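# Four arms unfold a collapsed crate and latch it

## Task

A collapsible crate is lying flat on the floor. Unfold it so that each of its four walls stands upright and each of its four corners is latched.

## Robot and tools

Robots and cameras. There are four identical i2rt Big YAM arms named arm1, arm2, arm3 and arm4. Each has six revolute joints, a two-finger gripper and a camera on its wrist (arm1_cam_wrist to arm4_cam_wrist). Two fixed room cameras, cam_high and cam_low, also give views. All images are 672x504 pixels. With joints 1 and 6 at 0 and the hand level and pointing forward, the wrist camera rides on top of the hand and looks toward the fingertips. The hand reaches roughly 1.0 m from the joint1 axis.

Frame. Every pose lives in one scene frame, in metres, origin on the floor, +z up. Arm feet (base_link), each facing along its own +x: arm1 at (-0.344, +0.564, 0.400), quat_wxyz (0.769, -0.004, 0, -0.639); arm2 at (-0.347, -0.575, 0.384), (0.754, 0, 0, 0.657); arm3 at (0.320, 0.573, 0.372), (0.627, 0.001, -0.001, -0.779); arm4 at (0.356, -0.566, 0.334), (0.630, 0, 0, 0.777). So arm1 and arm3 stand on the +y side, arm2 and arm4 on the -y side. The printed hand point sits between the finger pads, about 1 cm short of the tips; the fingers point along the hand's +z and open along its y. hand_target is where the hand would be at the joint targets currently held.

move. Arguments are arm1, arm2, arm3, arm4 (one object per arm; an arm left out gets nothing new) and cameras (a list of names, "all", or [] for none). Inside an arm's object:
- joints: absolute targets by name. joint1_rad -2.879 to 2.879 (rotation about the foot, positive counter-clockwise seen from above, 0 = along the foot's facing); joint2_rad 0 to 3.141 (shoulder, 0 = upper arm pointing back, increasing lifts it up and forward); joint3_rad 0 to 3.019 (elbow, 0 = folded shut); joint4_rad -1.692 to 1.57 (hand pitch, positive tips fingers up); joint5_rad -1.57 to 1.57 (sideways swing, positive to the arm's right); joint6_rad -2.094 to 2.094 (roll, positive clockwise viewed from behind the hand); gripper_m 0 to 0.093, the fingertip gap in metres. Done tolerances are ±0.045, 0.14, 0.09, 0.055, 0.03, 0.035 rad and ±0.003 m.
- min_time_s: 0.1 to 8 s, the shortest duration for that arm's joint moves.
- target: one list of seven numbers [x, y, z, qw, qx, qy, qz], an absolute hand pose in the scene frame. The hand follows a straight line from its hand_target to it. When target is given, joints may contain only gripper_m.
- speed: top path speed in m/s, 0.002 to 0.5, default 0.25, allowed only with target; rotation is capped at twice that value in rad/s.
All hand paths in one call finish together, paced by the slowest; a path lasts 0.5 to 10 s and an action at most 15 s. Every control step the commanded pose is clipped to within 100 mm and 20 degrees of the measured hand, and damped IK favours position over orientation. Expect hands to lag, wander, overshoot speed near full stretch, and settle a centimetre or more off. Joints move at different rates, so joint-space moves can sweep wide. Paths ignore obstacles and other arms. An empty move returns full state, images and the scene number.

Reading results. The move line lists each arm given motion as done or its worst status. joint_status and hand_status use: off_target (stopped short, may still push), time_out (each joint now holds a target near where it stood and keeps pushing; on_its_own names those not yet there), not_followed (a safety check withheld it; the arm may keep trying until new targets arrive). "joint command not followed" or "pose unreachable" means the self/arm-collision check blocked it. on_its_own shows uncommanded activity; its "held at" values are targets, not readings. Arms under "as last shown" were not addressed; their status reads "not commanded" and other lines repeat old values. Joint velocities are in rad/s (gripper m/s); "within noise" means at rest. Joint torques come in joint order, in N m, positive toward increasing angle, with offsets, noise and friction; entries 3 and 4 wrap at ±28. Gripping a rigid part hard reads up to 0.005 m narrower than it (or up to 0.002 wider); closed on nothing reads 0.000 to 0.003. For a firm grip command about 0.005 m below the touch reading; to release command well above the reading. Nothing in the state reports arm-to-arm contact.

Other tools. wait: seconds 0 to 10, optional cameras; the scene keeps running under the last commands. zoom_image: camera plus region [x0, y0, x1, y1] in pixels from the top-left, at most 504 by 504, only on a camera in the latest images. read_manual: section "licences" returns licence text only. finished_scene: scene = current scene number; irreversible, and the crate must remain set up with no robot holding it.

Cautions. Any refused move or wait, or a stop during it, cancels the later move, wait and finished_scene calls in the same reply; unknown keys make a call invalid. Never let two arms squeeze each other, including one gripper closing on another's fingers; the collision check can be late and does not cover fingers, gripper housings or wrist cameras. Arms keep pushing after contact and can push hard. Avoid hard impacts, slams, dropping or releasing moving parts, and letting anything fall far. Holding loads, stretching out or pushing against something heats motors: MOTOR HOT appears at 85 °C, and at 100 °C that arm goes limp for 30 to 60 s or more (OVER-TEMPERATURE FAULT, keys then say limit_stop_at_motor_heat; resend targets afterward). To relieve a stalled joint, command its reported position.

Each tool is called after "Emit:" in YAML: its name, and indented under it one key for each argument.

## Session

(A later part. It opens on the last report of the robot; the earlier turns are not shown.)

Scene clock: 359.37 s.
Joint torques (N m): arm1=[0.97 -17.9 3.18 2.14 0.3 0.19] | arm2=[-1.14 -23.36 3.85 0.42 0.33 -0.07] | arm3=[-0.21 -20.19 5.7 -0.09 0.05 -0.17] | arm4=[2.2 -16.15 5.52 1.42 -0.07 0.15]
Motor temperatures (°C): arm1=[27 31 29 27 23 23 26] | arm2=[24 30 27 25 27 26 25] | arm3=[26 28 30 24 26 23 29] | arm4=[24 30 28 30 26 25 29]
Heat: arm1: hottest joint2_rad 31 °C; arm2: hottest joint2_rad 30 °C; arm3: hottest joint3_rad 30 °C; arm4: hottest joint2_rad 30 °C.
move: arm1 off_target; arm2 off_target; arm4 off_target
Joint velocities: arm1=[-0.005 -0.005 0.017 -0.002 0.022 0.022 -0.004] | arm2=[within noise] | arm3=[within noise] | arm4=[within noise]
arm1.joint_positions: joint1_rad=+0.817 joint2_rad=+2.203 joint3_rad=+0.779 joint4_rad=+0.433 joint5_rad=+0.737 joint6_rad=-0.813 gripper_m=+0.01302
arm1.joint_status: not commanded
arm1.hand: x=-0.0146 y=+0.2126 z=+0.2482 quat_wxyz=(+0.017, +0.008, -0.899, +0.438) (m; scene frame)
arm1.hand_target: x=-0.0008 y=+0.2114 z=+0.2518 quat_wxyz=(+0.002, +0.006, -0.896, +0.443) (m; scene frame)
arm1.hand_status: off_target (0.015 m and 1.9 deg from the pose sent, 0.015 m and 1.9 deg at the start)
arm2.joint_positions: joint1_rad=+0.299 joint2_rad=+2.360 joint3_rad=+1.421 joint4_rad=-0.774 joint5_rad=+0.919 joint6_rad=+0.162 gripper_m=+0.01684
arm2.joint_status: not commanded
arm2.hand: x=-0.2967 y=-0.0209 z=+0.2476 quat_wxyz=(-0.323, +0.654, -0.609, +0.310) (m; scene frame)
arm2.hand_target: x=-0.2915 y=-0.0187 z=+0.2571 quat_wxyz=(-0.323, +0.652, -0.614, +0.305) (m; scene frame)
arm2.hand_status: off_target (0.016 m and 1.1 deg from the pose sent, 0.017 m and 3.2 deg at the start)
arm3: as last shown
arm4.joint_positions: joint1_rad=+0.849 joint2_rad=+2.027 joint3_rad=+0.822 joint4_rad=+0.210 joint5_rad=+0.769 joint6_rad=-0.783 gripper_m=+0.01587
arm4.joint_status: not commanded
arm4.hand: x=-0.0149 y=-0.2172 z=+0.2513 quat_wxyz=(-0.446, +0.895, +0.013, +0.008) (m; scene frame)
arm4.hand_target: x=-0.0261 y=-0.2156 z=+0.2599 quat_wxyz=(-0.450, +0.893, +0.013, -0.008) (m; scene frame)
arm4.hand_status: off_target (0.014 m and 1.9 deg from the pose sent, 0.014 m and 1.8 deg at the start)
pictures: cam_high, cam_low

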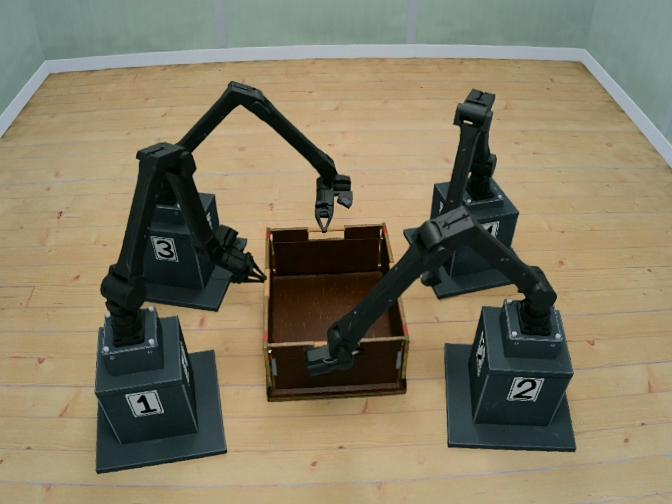

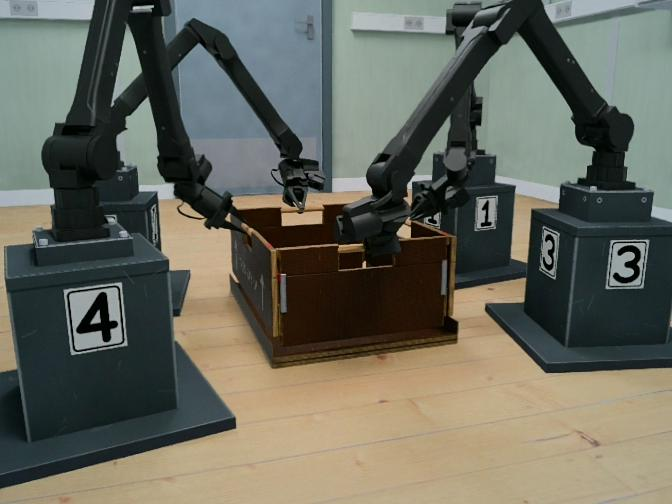

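Emit:
move:
  arm2: {"target": [-0.262, -0.019, 0.258, -0.325, 0.649, -0.617, 0.309], "speed": 0.1}
  cameras: ["cam_high"]

Emit:
zoom_image:
  camera: "cam_high"
  region: [240, 210, 430, 410]

Scene clock: 361.57 s.
Joint torques (N m): arm1=[0.5 -17.14 3.11 2.09 0.22 0.2] | arm2=[-5.07 -23.36 3.82 0.47 0.91 -0.26] | arm3=[-0.38 -19.9 5.83 -0.05 0.09 -0.19] | arm4=[2.2 -16.15 5.52 1.4 -0.07 0.15]
Motor temperatures (°C): arm1=[27 31 29 27 23 23 26] | arm2=[24 30 27 25 27 26 25] | arm3=[26 28 30 24 26 23 29] | arm4=[24 30 28 30 26 25 29]
Heat: arm1: hottest joint2_rad 31 °C; arm2: hottest joint2_rad 30 °C; arm3: hottest joint3_rad 30 °C; arm4: hottest joint2_rad 30 °C.
move: arm2 off_target
Joint velocities: arm1=[0.015 -0.005 -0.027 -0.002 -0.007 -0.007 -0.004] | arm2=[within noise] | arm3=[within noise] | arm4=[within noise]
arm1, arm3, arm4: as last shown
arm1.joint_positions: joint1_rad=+0.817 joint2_rad=+2.203 joint3_rad=+0.779 joint4_rad=+0.433 joint5_rad=+0.737 joint6_rad=-0.813 gripper_m=+0.01319
arm2.joint_positions: joint1_rad=+0.294 joint2_rad=+2.348 joint3_rad=+1.395 joint4_rad=-0.719 joint5_rad=+0.918 joint6_rad=+0.122 gripper_m=+0.01684
arm2.joint_status: not commanded
arm2.hand: x=-0.2944 y=-0.0208 z=+0.2473 quat_wxyz=(-0.327, +0.660, -0.605, +0.302) (m; scene frame)
arm2.hand_target: x=-0.2632 y=-0.0210 z=+0.2574 quat_wxyz=(-0.324, +0.646, -0.618, +0.310) (m; scene frame)
arm2.hand_status: off_target (0.034 m and 2.0 deg from the pose sent, 0.036 m and 1.1 deg at the start)
pictures: cam_high

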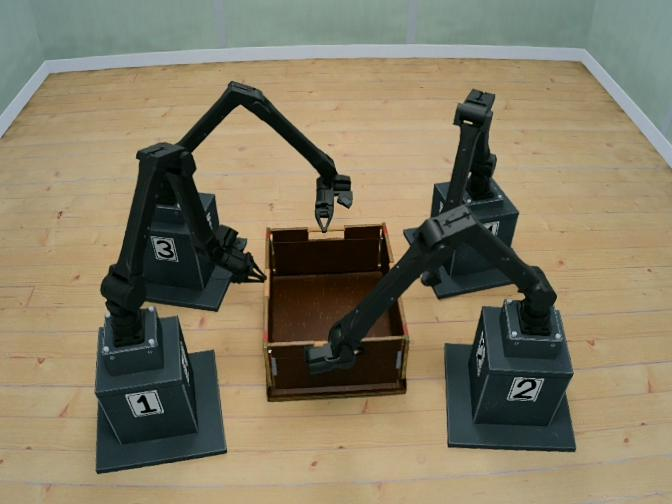

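Scaled by 2.520 from the camera's 672x504 image, which has a finer 960x720 frame.

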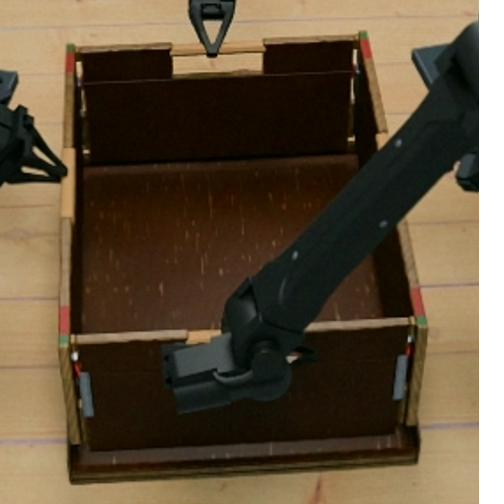

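Emit:
move:
  arm2: {"target": [-0.299, -0.019, 0.256, -0.325, 0.649, -0.617, 0.309], "speed": 0.1}

Emit:
move:
  arm1: {"joints": {"gripper_m": 0.024}}
  cameras: ["cam_high", "arm1_cam_wrist"]

Emit:
zoom_image:
  camera: "cam_high"
  region: [240, 210, 430, 410]

Scene clock: 365.40 s.
Joint torques (N m): arm1=[0.5 -17.61 3.06 1.92 0.26 0.15] | arm2=[0.62 -22.24 5.24 -1.09 0.82 0.28] | arm3=[-0.21 -19.43 5.68 -0.25 0.08 -0.19] | arm4=[2.2 -16.15 5.52 1.4 -0.07 0.15]
Motor temperatures (°C): arm1=[27 31 29 27 23 23 26] | arm2=[24 30 27 25 27 26 25] | arm3=[26 28 30 24 26 23 29] | arm4=[24 30 28 30 26 25 29]
Heat: arm1: hottest joint2_rad 31 °C; arm2: hottest joint2_rad 30 °C; arm3: hottest joint3_rad 30 °C; arm4: hottest joint2_rad 30 °C.
move: arm2 done
Joint velocities: within noise
arm1, arm3, arm4: as last shown
arm1.joint_positions: joint1_rad=+0.817 joint2_rad=+2.203 joint3_rad=+0.779 joint4_rad=+0.433 joint5_rad=+0.737 joint6_rad=-0.813 gripper_m=+0.01329
arm2.joint_positions: joint1_rad=+0.294 joint2_rad=+2.355 joint3_rad=+1.417 joint4_rad=-0.765 joint5_rad=+0.912 joint6_rad=+0.157 gripper_m=+0.01684
arm2.joint_status: not commanded
arm2.hand: x=-0.2951 y=-0.0208 z=+0.2478 quat_wxyz=(-0.321, +0.654, -0.612, +0.306) (m; scene frame)
arm2.hand_target: x=-0.2990 y=-0.0176 z=+0.2557 quat_wxyz=(-0.325, +0.650, -0.615, +0.307) (m; scene frame)
arm2.hand_status: done (0.009 m and 0.9 deg from the pose sent, 0.010 m and 2.0 deg at the start)
pictures: none

Scene clock: 366.07 s.
Joint torques (N m): arm1=[0.26 -17.44 3.26 1.98 0.36 0.2] | arm2=[0.56 -22.12 5.3 -1.01 0.82 0.32] | arm3=[-0.03 -20.07 5.65 -0.13 0.06 -0.18] | arm4=[2.2 -16.15 5.52 1.42 -0.07 0.15]
Motor temperatures (°C): arm1=[27 31 29 27 23 23 26] | arm2=[24 30 27 25 27 26 26] | arm3=[26 28 30 24 26 23 29] | arm4=[24 30 28 30 26 25 29]
Heat: arm1: hottest joint2_rad 31 °C; arm2: hottest joint2_rad 30 °C; arm3: hottest joint3_rad 30 °C; arm4: hottest joint2_rad 30 °C.
move: arm1 done
Joint velocities: within noise
arm1.joint_positions: joint1_rad=+0.821 joint2_rad=+2.203 joint3_rad=+0.779 joint4_rad=+0.433 joint5_rad=+0.729 joint6_rad=-0.820 gripper_m=+0.02395
arm1.joint_status: all done
arm1.hand: x=-0.0121 y=+0.2147 z=+0.2475 quat_wxyz=(+0.015, +0.014, -0.900, +0.436) (m; scene frame)
arm1.hand_target: x=+0.0005 y=+0.2126 z=+0.2512 quat_wxyz=(+0.001, +0.012, -0.897, +0.441) (m; scene frame)
arm1.hand_status: not commanded
arm2, arm3, arm4: as last shown
pictures: arm1_cam_wrist, cam_high

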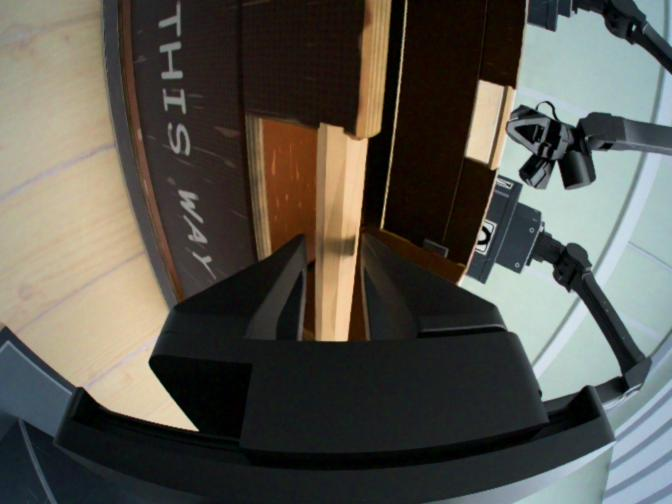

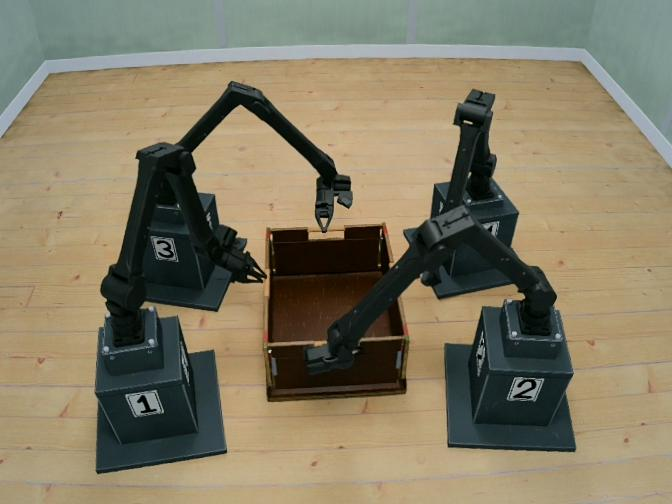

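Scaled by 2.520 from the camera's 672x504 image, which has a finer 960x720 frame.

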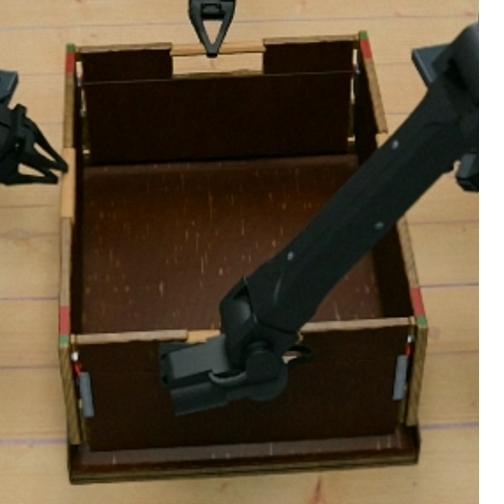

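Emit:
move:
  arm1: {"joints": {"gripper_m": 0.036}}
  arm2: {"joints": {"gripper_m": 0.036}}
  arm3: {"joints": {"gripper_m": 0.036}}
  arm4: {"joints": {"gripper_m": 0.036}}
  cameras: ["all"]

Emit:
zoom_image:
  camera: "cam_high"
  region: [240, 210, 430, 410]

Emit:
zoom_image:
  camera: "cam_low"
  region: [210, 170, 480, 390]

Scene clock: 368.20 s.
Joint torques (N m): arm1=[0.79 -17.44 3.11 1.91 0.34 0.17] | arm2=[0.67 -21.66 5.23 -0.24 0.74 0.17] | arm3=[0.21 -20.13 5.74 -0.13 0.42 0.04] | arm4=[2.2 -15.27 5.57 1.36 0.11 0.16]
Motor temperatures (°C): arm1=[27 31 29 27 23 23 26] | arm2=[24 30 27 25 27 26 25] | arm3=[26 28 30 24 26 23 29] | arm4=[24 30 28 30 26 25 29]
Heat: arm1: hottest joint2_rad 31 °C; arm2: hottest joint2_rad 30 °C; arm3: hottest joint3_rad 30 °C; arm4: hottest joint2_rad 30 °C.
move: arm1 done; arm2 done; arm3 done; arm4 done
Joint velocities: within noise
arm1.joint_positions: joint1_rad=+0.821 joint2_rad=+2.203 joint3_rad=+0.779 joint4_rad=+0.433 joint5_rad=+0.729 joint6_rad=-0.820 gripper_m=+0.03594
arm1.joint_status: all done
arm1.hand: x=-0.0121 y=+0.2147 z=+0.2475 quat_wxyz=(+0.015, +0.014, -0.900, +0.436) (m; scene frame)
arm1.hand_target: x=+0.0005 y=+0.2126 z=+0.2512 quat_wxyz=(+0.001, +0.012, -0.897, +0.441) (m; scene frame)
arm1.hand_status: not commanded
arm2.joint_positions: joint1_rad=+0.294 joint2_rad=+2.355 joint3_rad=+1.417 joint4_rad=-0.795 joint5_rad=+0.915 joint6_rad=+0.171 gripper_m=+0.03588
arm2.joint_status: all done
arm2.hand: x=-0.2939 y=-0.0261 z=+0.2490 quat_wxyz=(-0.316, +0.654, -0.611, +0.316) (m; scene frame)
arm2.hand_target: x=-0.2986 y=-0.0191 z=+0.2561 quat_wxyz=(-0.323, +0.651, -0.613, +0.310) (m; scene frame)
arm2.hand_status: not commanded
arm3.joint_positions: joint1_rad=+0.335 joint2_rad=+2.363 joint3_rad=+1.498 joint4_rad=-0.879 joint5_rad=+0.937 joint6_rad=+0.174 gripper_m=+0.03589
arm3.joint_status: all done
arm3.hand: x=+0.2470 y=+0.0043 z=+0.2543 quat_wxyz=(+0.329, -0.619, -0.640, +0.314) (m; scene frame)
arm3.hand_target: x=+0.2513 y=-0.0052 z=+0.2613 quat_wxyz=(+0.322, -0.619, -0.642, +0.317) (m; scene frame)
arm3.hand_status: not commanded
arm4.joint_positions: joint1_rad=+0.843 joint2_rad=+2.018 joint3_rad=+0.822 joint4_rad=+0.210 joint5_rad=+0.755 joint6_rad=-0.792 gripper_m=+0.03594
arm4.joint_status: all done
arm4.hand: x=-0.0161 y=-0.2150 z=+0.2542 quat_wxyz=(-0.443, +0.896, +0.015, +0.003) (m; scene frame)
arm4.hand_target: x=-0.0248 y=-0.2136 z=+0.2595 quat_wxyz=(-0.447, +0.894, +0.015, -0.008) (m; scene frame)
arm4.hand_status: not commanded
pictures: arm1_cam_wrist, arm2_cam_wrist, arm3_cam_wrist, arm4_cam_wrist, cam_high, cam_low

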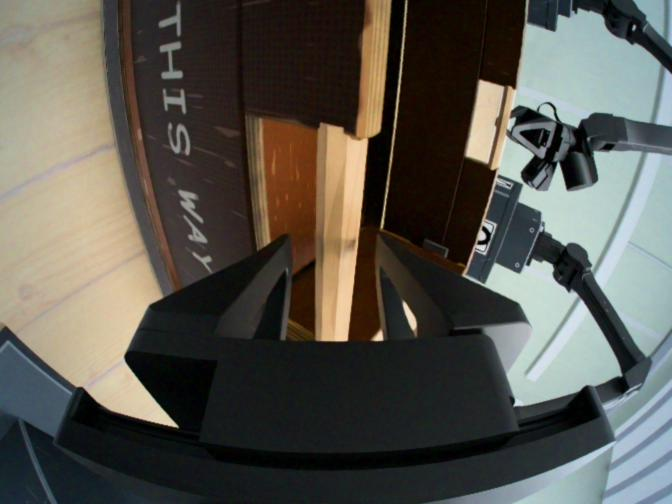

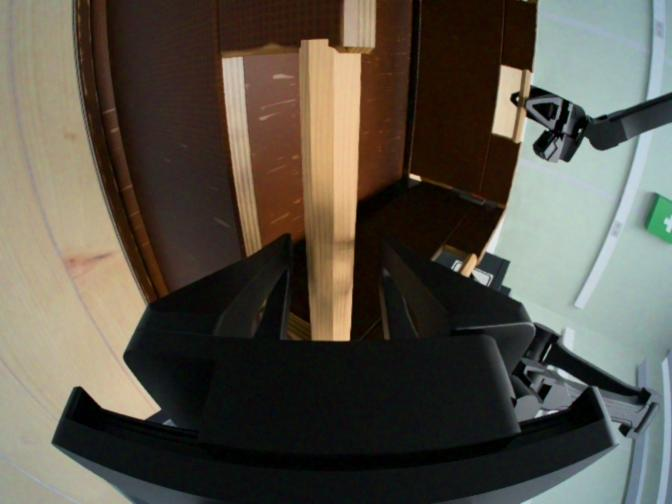

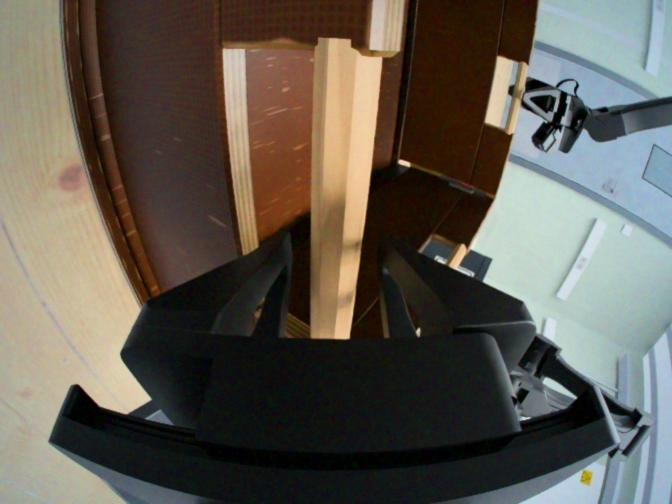

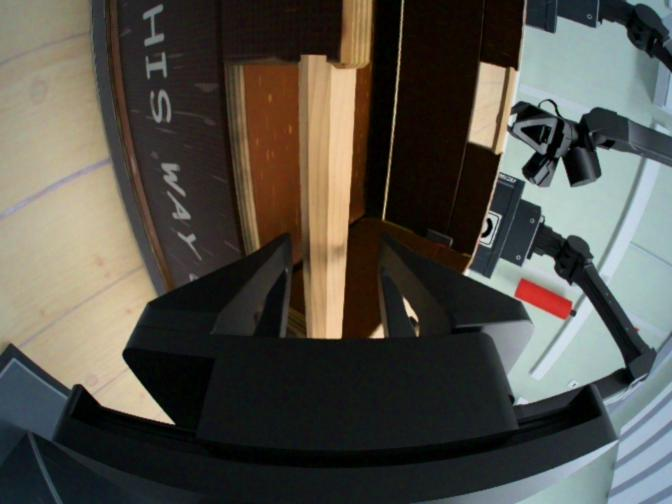

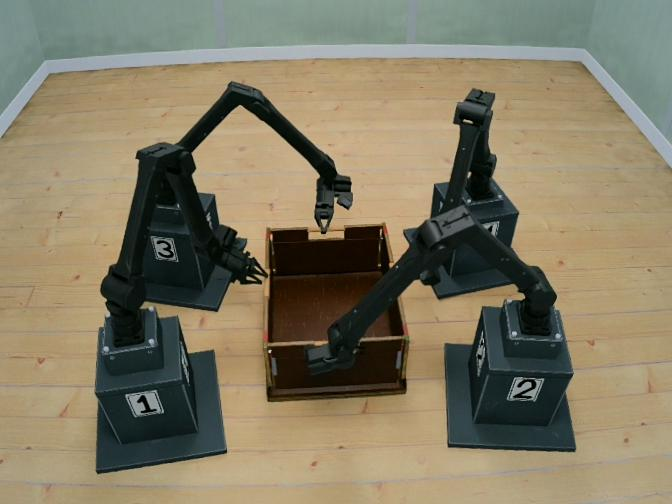

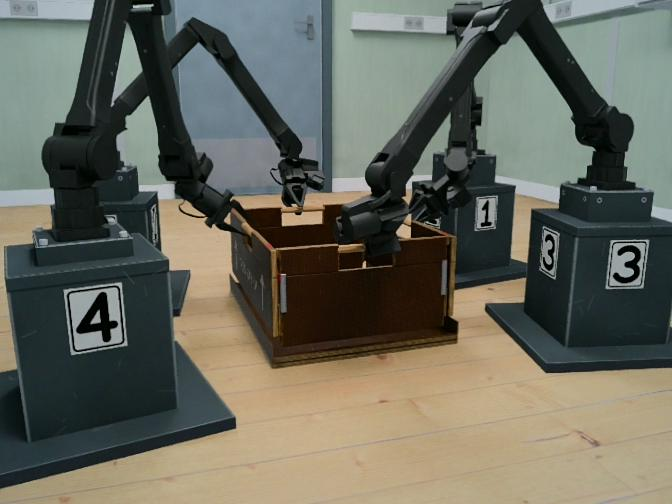

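Scaled by 2.520 from the camera's 672x504 image, which has a finer 960x720 frame.

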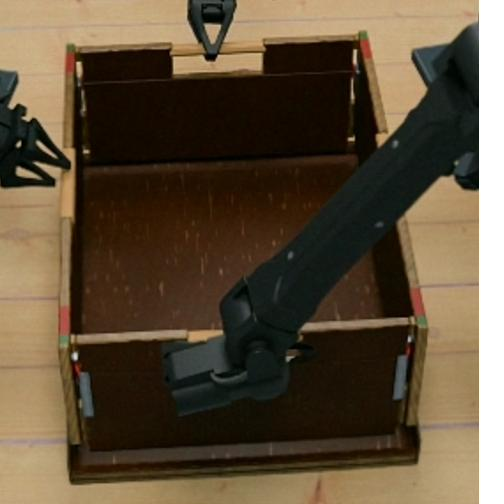

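Scaled by 1.867 from the camera's 672x504 image, which has a finer 960x720 frame.

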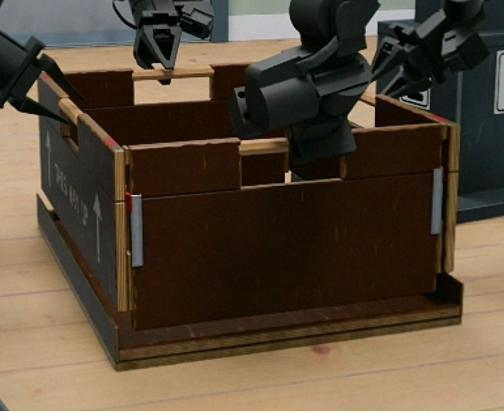

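Emit:
move:
  arm3: {"target": [0.315, -0.006, 0.262, -0.3217, 0.620, 0.6435, -0.323], "speed": 0.15, "joints": {"gripper_m": 0.013}}

Emit:
move:
  arm3: {"target": [0.218, -0.006, 0.262, -0.3217, 0.620, 0.6435, -0.323], "speed": 0.15}
  cameras: ["cam_high", "cam_low"]

Emit:
zoom_image:
  camera: "cam_high"
  region: [255, 215, 315, 285]

Emit:
zoom_image:
  camera: "cam_high"
  region: [350, 215, 410, 285]

Scene clock: 373.30 s.
Joint torques (N m): arm1=[0.21 -17.73 3.03 1.81 0.39 0.17] | arm2=[0.56 -22.12 5.26 -0.24 0.73 0.16] | arm3=[7.59 -19.6 6.86 -2.09 0.04 0.54] | arm4=[2.2 -15.5 5.61 1.43 0.11 0.16]
Motor temperatures (°C): arm1=[27 31 29 27 23 23 26] | arm2=[24 30 27 25 27 26 25] | arm3=[26 28 30 24 26 23 29] | arm4=[24 30 28 30 26 25 29]
Heat: arm1: hottest joint2_rad 31 °C; arm2: hottest joint2_rad 30 °C; arm3: hottest joint3_rad 30 °C; arm4: hottest joint2_rad 30 °C.
move: arm3 off_target
Joint velocities: within noise
arm1, arm2: as last shown
arm2.joint_positions: joint1_rad=+0.294 joint2_rad=+2.355 joint3_rad=+1.417 joint4_rad=-0.795 joint5_rad=+0.915 joint6_rad=+0.171 gripper_m=+0.03590
arm3.joint_positions: joint1_rad=+0.342 joint2_rad=+2.391 joint3_rad=+1.549 joint4_rad=-0.986 joint5_rad=+0.942 joint6_rad=+0.286 gripper_m=+0.01692
arm3.joint_status: gripper_m off_target (ended at +0.01694, target +0.01300)
arm3.hand: x=+0.2507 y=+0.0056 z=+0.2551 quat_wxyz=(+0.341, -0.635, -0.618, +0.313) (m; scene frame)
arm3.hand_target: x=+0.3105 y=-0.0051 z=+0.2623 quat_wxyz=(+0.319, -0.618, -0.639, +0.327) (m; scene frame)
arm3.hand_status: off_target (0.066 m and 4.2 deg from the pose sent, 0.069 m and 1.3 deg at the start)
arm4.joint_positions: joint1_rad=+0.840 joint2_rad=+2.018 joint3_rad=+0.822 joint4_rad=+0.210 joint5_rad=+0.755 joint6_rad=-0.792 gripper_m=+0.03595
arm4.joint_status: not commanded
arm4.hand: x=-0.0150 y=-0.2139 z=+0.2542 quat_wxyz=(-0.443, +0.896, +0.014, +0.004) (m; scene frame)
arm4.hand_target: x=-0.0237 y=-0.2125 z=+0.2595 quat_wxyz=(-0.447, +0.894, +0.013, -0.007) (m; scene frame)
arm4.hand_status: not commanded
pictures: none

Scene clock: 374.77 s.
Joint torques (N m): arm1=[-0.03 -17.44 3.02 2.02 0.34 0.21] | arm2=[0.56 -22.07 5.27 -0.25 0.73 0.16] | arm3=[-3.78 -20.31 4.66 1.76 0.77 -0.66] | arm4=[2.2 -15.44 5.61 1.43 0.11 0.16]
Motor temperatures (°C): arm1=[27 31 29 27 23 23 26] | arm2=[24 30 27 25 27 26 25] | arm3=[26 28 30 24 26 23 29] | arm4=[24 30 28 30 26 25 28]
Heat: arm1: hottest joint2_rad 31 °C; arm2: hottest joint2_rad 30 °C; arm3: hottest joint3_rad 30 °C; arm4: hottest joint2_rad 30 °C.
move: arm3 off_target
Joint velocities: within noise
arm1, arm2, arm4: as last shown
arm3.joint_positions: joint1_rad=+0.333 joint2_rad=+2.349 joint3_rad=+1.475 joint4_rad=-0.837 joint5_rad=+0.936 joint6_rad=+0.164 gripper_m=+0.01691
arm3.joint_status: not commanded
arm3.hand: x=+0.2463 y=+0.0045 z=+0.2553 quat_wxyz=(+0.320, -0.622, -0.638, +0.321) (m; scene frame)
arm3.hand_target: x=+0.2246 y=-0.0043 z=+0.2619 quat_wxyz=(+0.320, -0.619, -0.642, +0.320) (m; scene frame)
arm3.hand_status: off_target (0.031 m and 0.7 deg from the pose sent, 0.035 m and 4.2 deg at the start)
pictures: cam_high, cam_low

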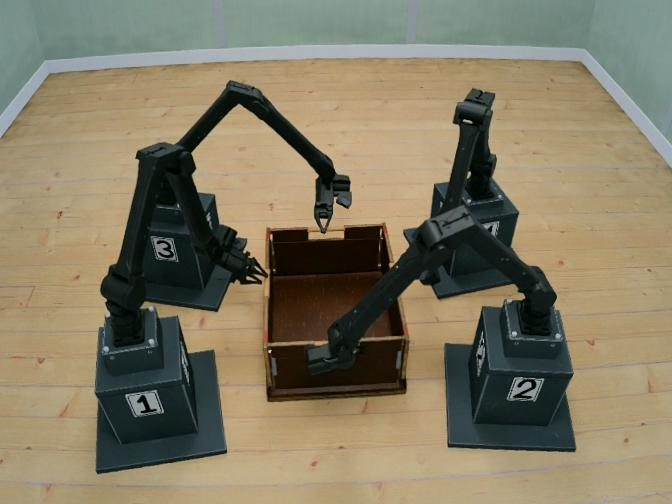

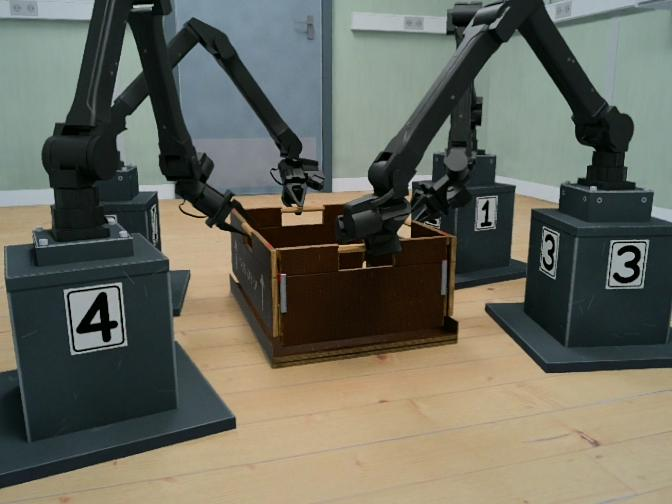

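Scaled by 7.200 from the camera's 672x504 image, which has a finer 960x720 frame.

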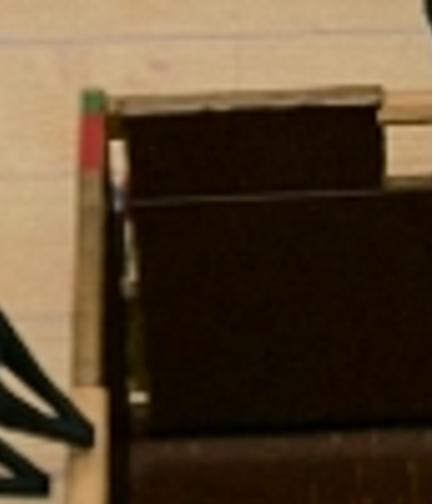

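Scaled by 7.200 from the camera's 672x504 image, which has a finer 960x720 frame.

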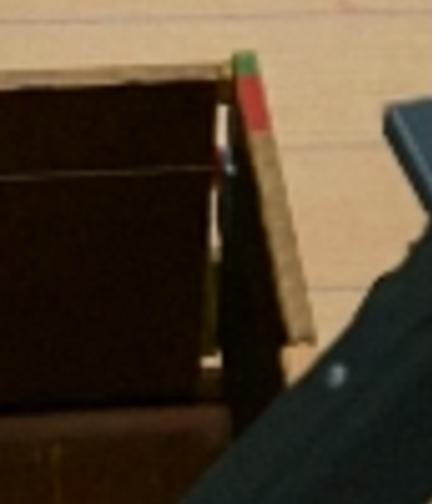

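Emit:
move:
  arm3: {"target": [0.2515, -0.006, 0.262, -0.3217, 0.620, 0.6435, -0.323], "speed": 0.1}

Emit:
move:
  arm3: {"joints": {"gripper_m": 0.04}}
  arm1: {"joints": {"gripper_m": 0.04}}
  arm2: {"joints": {"gripper_m": 0.04}}
  arm4: {"joints": {"gripper_m": 0.04}}

Emit:
move:
  arm1: {"target": [0.003, 0.2916, 0.313, 0.001, 0.012, -0.897, 0.441], "speed": 0.1}
  arm2: {"target": [-0.379, -0.022, 0.316, -0.323, 0.651, -0.613, 0.310], "speed": 0.1}
  arm3: {"target": [0.331, -0.004, 0.321, -0.3217, 0.620, 0.6435, -0.323], "speed": 0.1}
  arm4: {"target": [-0.023, -0.2915, 0.3205, -0.447, 0.894, 0.013, -0.007], "speed": 0.1}
  cameras: ["cam_high", "cam_low", "arm1_cam_wrist", "arm4_cam_wrist"]

Emit:
zoom_image:
  camera: "cam_high"
  region: [240, 210, 430, 410]

Emit:
zoom_image:
  camera: "cam_low"
  region: [210, 170, 480, 390]

Scene clock: 380.63 s.
Joint torques (N m): arm1=[0.26 -18.26 3.15 2.03 0.38 0.23] | arm2=[0.62 -22.12 5.26 -0.25 0.73 0.16] | arm3=[-0.03 -18.96 6.9 -0.73 0.77 -0.04] | arm4=[2.14 -15.5 5.6 1.43 0.11 0.16]
Motor temperatures (°C): arm1=[27 31 29 27 23 23 26] | arm2=[24 30 26 25 27 26 25] | arm3=[26 28 30 24 26 24 29] | arm4=[24 30 28 30 26 25 28]
Heat: arm1: hottest joint2_rad 31 °C; arm2: hottest joint2_rad 30 °C; arm3: hottest joint3_rad 30 °C; arm4: hottest joint2_rad 30 °C.
move: arm3 off_target
Joint velocities: within noise
arm1, arm2, arm4: as last shown
arm3.joint_positions: joint1_rad=+0.335 joint2_rad=+2.349 joint3_rad=+1.475 joint4_rad=-0.840 joint5_rad=+0.934 joint6_rad=+0.174 gripper_m=+0.01691
arm3.joint_status: not commanded
arm3.hand: x=+0.2472 y=+0.0050 z=+0.2552 quat_wxyz=(+0.318, -0.625, -0.636, +0.321) (m; scene frame)
arm3.hand_target: x=+0.2524 y=-0.0074 z=+0.2618 quat_wxyz=(+0.317, -0.619, -0.641, +0.325) (m; scene frame)
arm3.hand_status: off_target (0.014 m and 1.1 deg from the pose sent, 0.014 m and 0.7 deg at the start)
pictures: none

Scene clock: 381.23 s.
Joint torques (N m): arm1=[0.85 -17.55 3.19 1.92 0.34 0.2] | arm2=[0.62 -22.07 5.24 -0.24 0.74 0.15] | arm3=[0.09 -19.02 6.9 -0.39 0.82 0.03] | arm4=[2.14 -15.44 5.61 1.43 0.11 0.16]
Motor temperatures (°C): arm1=[27 31 29 27 23 23 26] | arm2=[24 30 26 25 27 26 25] | arm3=[26 28 30 24 26 24 29] | arm4=[24 30 28 30 26 25 28]
Heat: arm1: hottest joint2_rad 31 °C; arm2: hottest joint2_rad 30 °C; arm3: hottest joint3_rad 30 °C; arm4: hottest joint2_rad 30 °C.
move: arm1 done; arm2 done; arm3 done; arm4 done
Joint velocities: within noise
arm1.joint_positions: joint1_rad=+0.821 joint2_rad=+2.203 joint3_rad=+0.779 joint4_rad=+0.433 joint5_rad=+0.729 joint6_rad=-0.820 gripper_m=+0.03993
arm1.joint_status: all done
arm1.hand: x=-0.0121 y=+0.2147 z=+0.2475 quat_wxyz=(+0.015, +0.014, -0.900, +0.436) (m; scene frame)
arm1.hand_target: x=+0.0005 y=+0.2126 z=+0.2512 quat_wxyz=(+0.001, +0.012, -0.897, +0.441) (m; scene frame)
arm1.hand_status: not commanded
arm2.joint_positions: joint1_rad=+0.294 joint2_rad=+2.355 joint3_rad=+1.417 joint4_rad=-0.795 joint5_rad=+0.915 joint6_rad=+0.171 gripper_m=+0.03986
arm2.joint_status: all done
arm2.hand: x=-0.2939 y=-0.0261 z=+0.2490 quat_wxyz=(-0.316, +0.654, -0.611, +0.316) (m; scene frame)
arm2.hand_target: x=-0.2986 y=-0.0191 z=+0.2561 quat_wxyz=(-0.323, +0.651, -0.613, +0.310) (m; scene frame)
arm2.hand_status: not commanded
arm3.joint_positions: joint1_rad=+0.327 joint2_rad=+2.349 joint3_rad=+1.475 joint4_rad=-0.857 joint5_rad=+0.936 joint6_rad=+0.162 gripper_m=+0.03982
arm3.joint_status: all done
arm3.hand: x=+0.2424 y=+0.0085 z=+0.2558 quat_wxyz=(+0.328, -0.620, -0.640, +0.314) (m; scene frame)
arm3.hand_target: x=+0.2475 y=-0.0048 z=+0.2618 quat_wxyz=(+0.323, -0.617, -0.642, +0.320) (m; scene frame)
arm3.hand_status: not commanded
arm4.joint_positions: joint1_rad=+0.840 joint2_rad=+2.018 joint3_rad=+0.822 joint4_rad=+0.210 joint5_rad=+0.755 joint6_rad=-0.792 gripper_m=+0.03992
arm4.joint_status: all done
arm4.hand: x=-0.0150 y=-0.2139 z=+0.2542 quat_wxyz=(-0.443, +0.896, +0.014, +0.004) (m; scene frame)
arm4.hand_target: x=-0.0237 y=-0.2125 z=+0.2595 quat_wxyz=(-0.447, +0.894, +0.013, -0.007) (m; scene frame)
arm4.hand_status: not commanded
pictures: none

Scene clock: 383.17 s.
Joint torques (N m): arm1=[0.85 -16.79 2.52 0.92 0.68 0.24] | arm2=[0.03 -24.06 6.97 -0.61 0.38 0.17] | arm3=[0.26 -20.25 7.64 -0.79 0.43 0.25] | arm4=[2.37 -13.45 5.48 0.34 0.4 0.4]
Motor temperatures (°C): arm1=[27 31 29 27 23 23 26] | arm2=[24 30 26 25 27 26 25] | arm3=[26 28 30 24 26 24 29] | arm4=[24 30 28 30 26 25 28]
Heat: arm1: hottest joint2_rad 31 °C; arm2: hottest joint2_rad 30 °C; arm3: hottest joint3_rad 30 °C; arm4: hottest joint2_rad 30 °C.
move: arm1 done; arm2 off_target; arm3 off_target; arm4 done
Joint velocities: within noise
arm1.joint_positions: joint1_rad=+1.004 joint2_rad=+1.978 joint3_rad=+0.687 joint4_rad=+0.178 joint5_rad=+0.817 joint6_rad=-0.615 gripper_m=+0.03994
arm1.joint_status: not commanded
arm1.hand: x=+0.0024 y=+0.2871 z=+0.3107 quat_wxyz=(+0.004, +0.015, -0.897, +0.442) (m; scene frame)
arm1.hand_target: x=+0.0027 y=+0.2905 z=+0.3133 quat_wxyz=(+0.001, +0.012, -0.897, +0.442) (m; scene frame)
arm1.hand_status: done (0.005 m and 0.6 deg from the pose sent, 0.102 m and 1.8 deg at the start)
arm2.joint_positions: joint1_rad=+0.435 joint2_rad=+2.314 joint3_rad=+1.481 joint4_rad=-1.107 joint5_rad=+0.890 joint6_rad=+0.390 gripper_m=+0.03986
arm2.joint_status: not commanded
arm2.hand: x=-0.3698 y=-0.0392 z=+0.2940 quat_wxyz=(-0.313, +0.656, -0.602, +0.330) (m; scene frame)
arm2.hand_target: x=-0.3776 y=-0.0212 z=+0.3161 quat_wxyz=(-0.325, +0.649, -0.615, +0.308) (m; scene frame)
arm2.hand_status: off_target (0.029 m and 3.0 deg from the pose sent, 0.108 m and 1.1 deg at the start)
arm3.joint_positions: joint1_rad=+0.465 joint2_rad=+2.312 joint3_rad=+1.564 joint4_rad=-1.169 joint5_rad=+0.916 joint6_rad=+0.365 gripper_m=+0.03990
arm3.joint_status: not commanded
arm3.hand: x=+0.3212 y=+0.0097 z=+0.3062 quat_wxyz=(+0.337, -0.609, -0.645, +0.315) (m; scene frame)
arm3.hand_target: x=+0.3300 y=-0.0057 z=+0.3209 quat_wxyz=(+0.319, -0.619, -0.640, +0.324) (m; scene frame)
arm3.hand_status: off_target (0.022 m and 2.3 deg from the pose sent, 0.111 m and 1.3 deg at the start)
arm4.joint_positions: joint1_rad=+1.014 joint2_rad=+1.795 joint3_rad=+0.765 joint4_rad=-0.069 joint5_rad=+0.840 joint6_rad=-0.604 gripper_m=+0.03993
arm4.joint_status: not commanded
arm4.hand: x=-0.0276 y=-0.2885 z=+0.3220 quat_wxyz=(-0.450, +0.893, +0.018, -0.008) (m; scene frame)
arm4.hand_target: x=-0.0244 y=-0.2924 z=+0.3208 quat_wxyz=(-0.449, +0.894, +0.015, -0.007) (m; scene frame)
arm4.hand_status: done (0.006 m and 0.7 deg from the pose sent, 0.102 m and 1.3 deg at the start)
pictures: arm1_cam_wrist, arm4_cam_wrist, cam_high, cam_low

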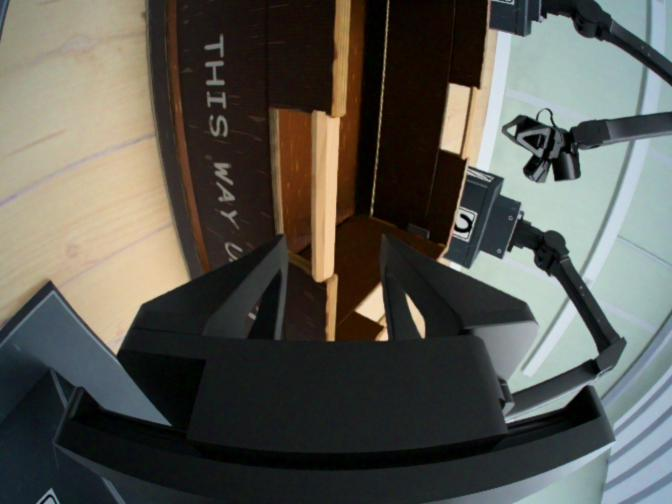

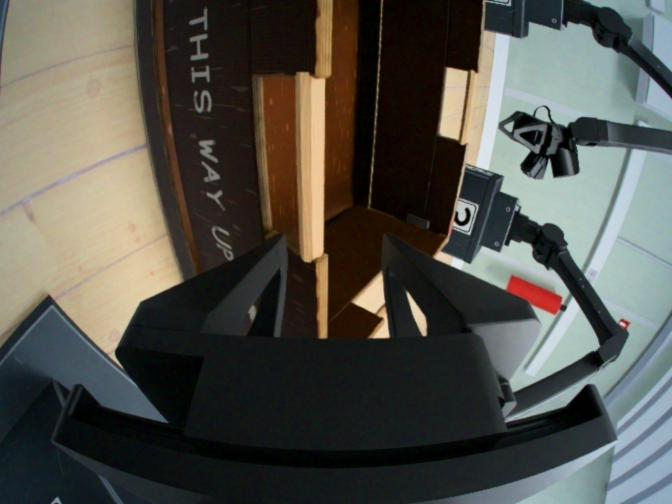

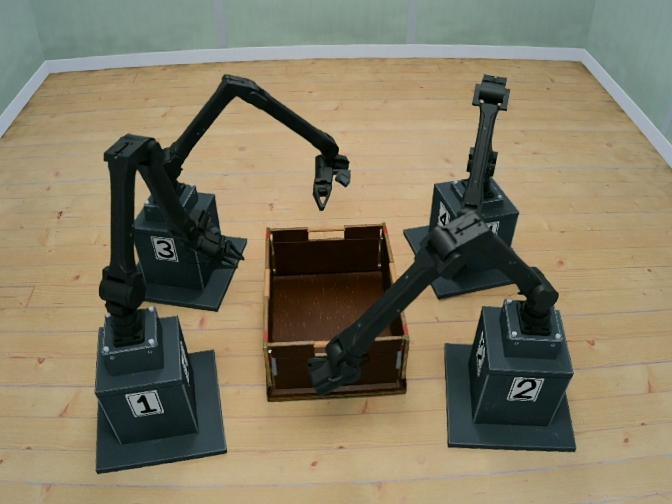

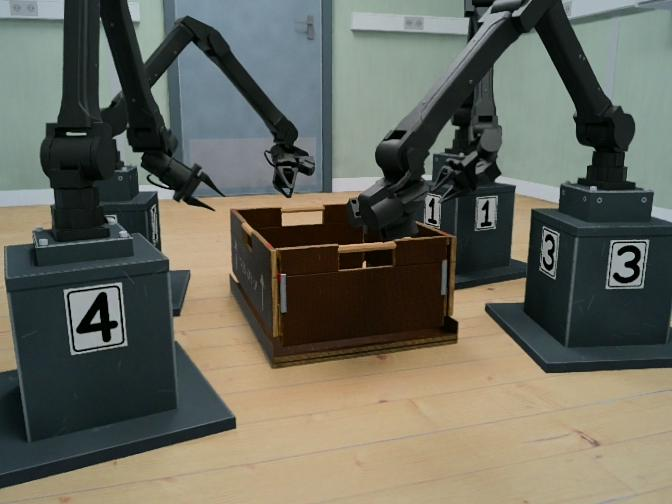

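Scaled by 2.520 from the camera's 672x504 image, which has a finer 960x720 frame.

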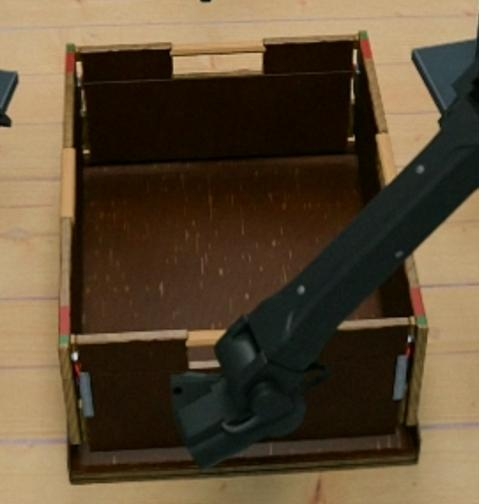

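Scaled by 1.867 from the camera's 672x504 image, which has a finer 960x720 frame.

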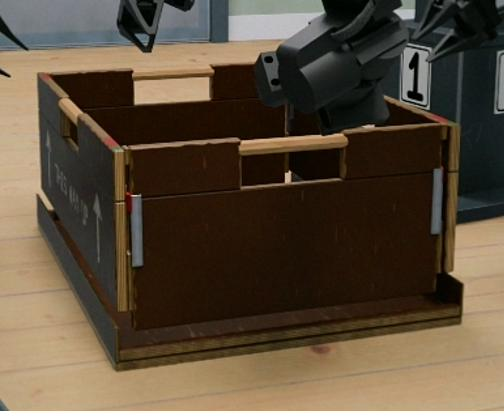

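Emit:
finished_scene:
  scene: 1

The scene is finished: the task was done.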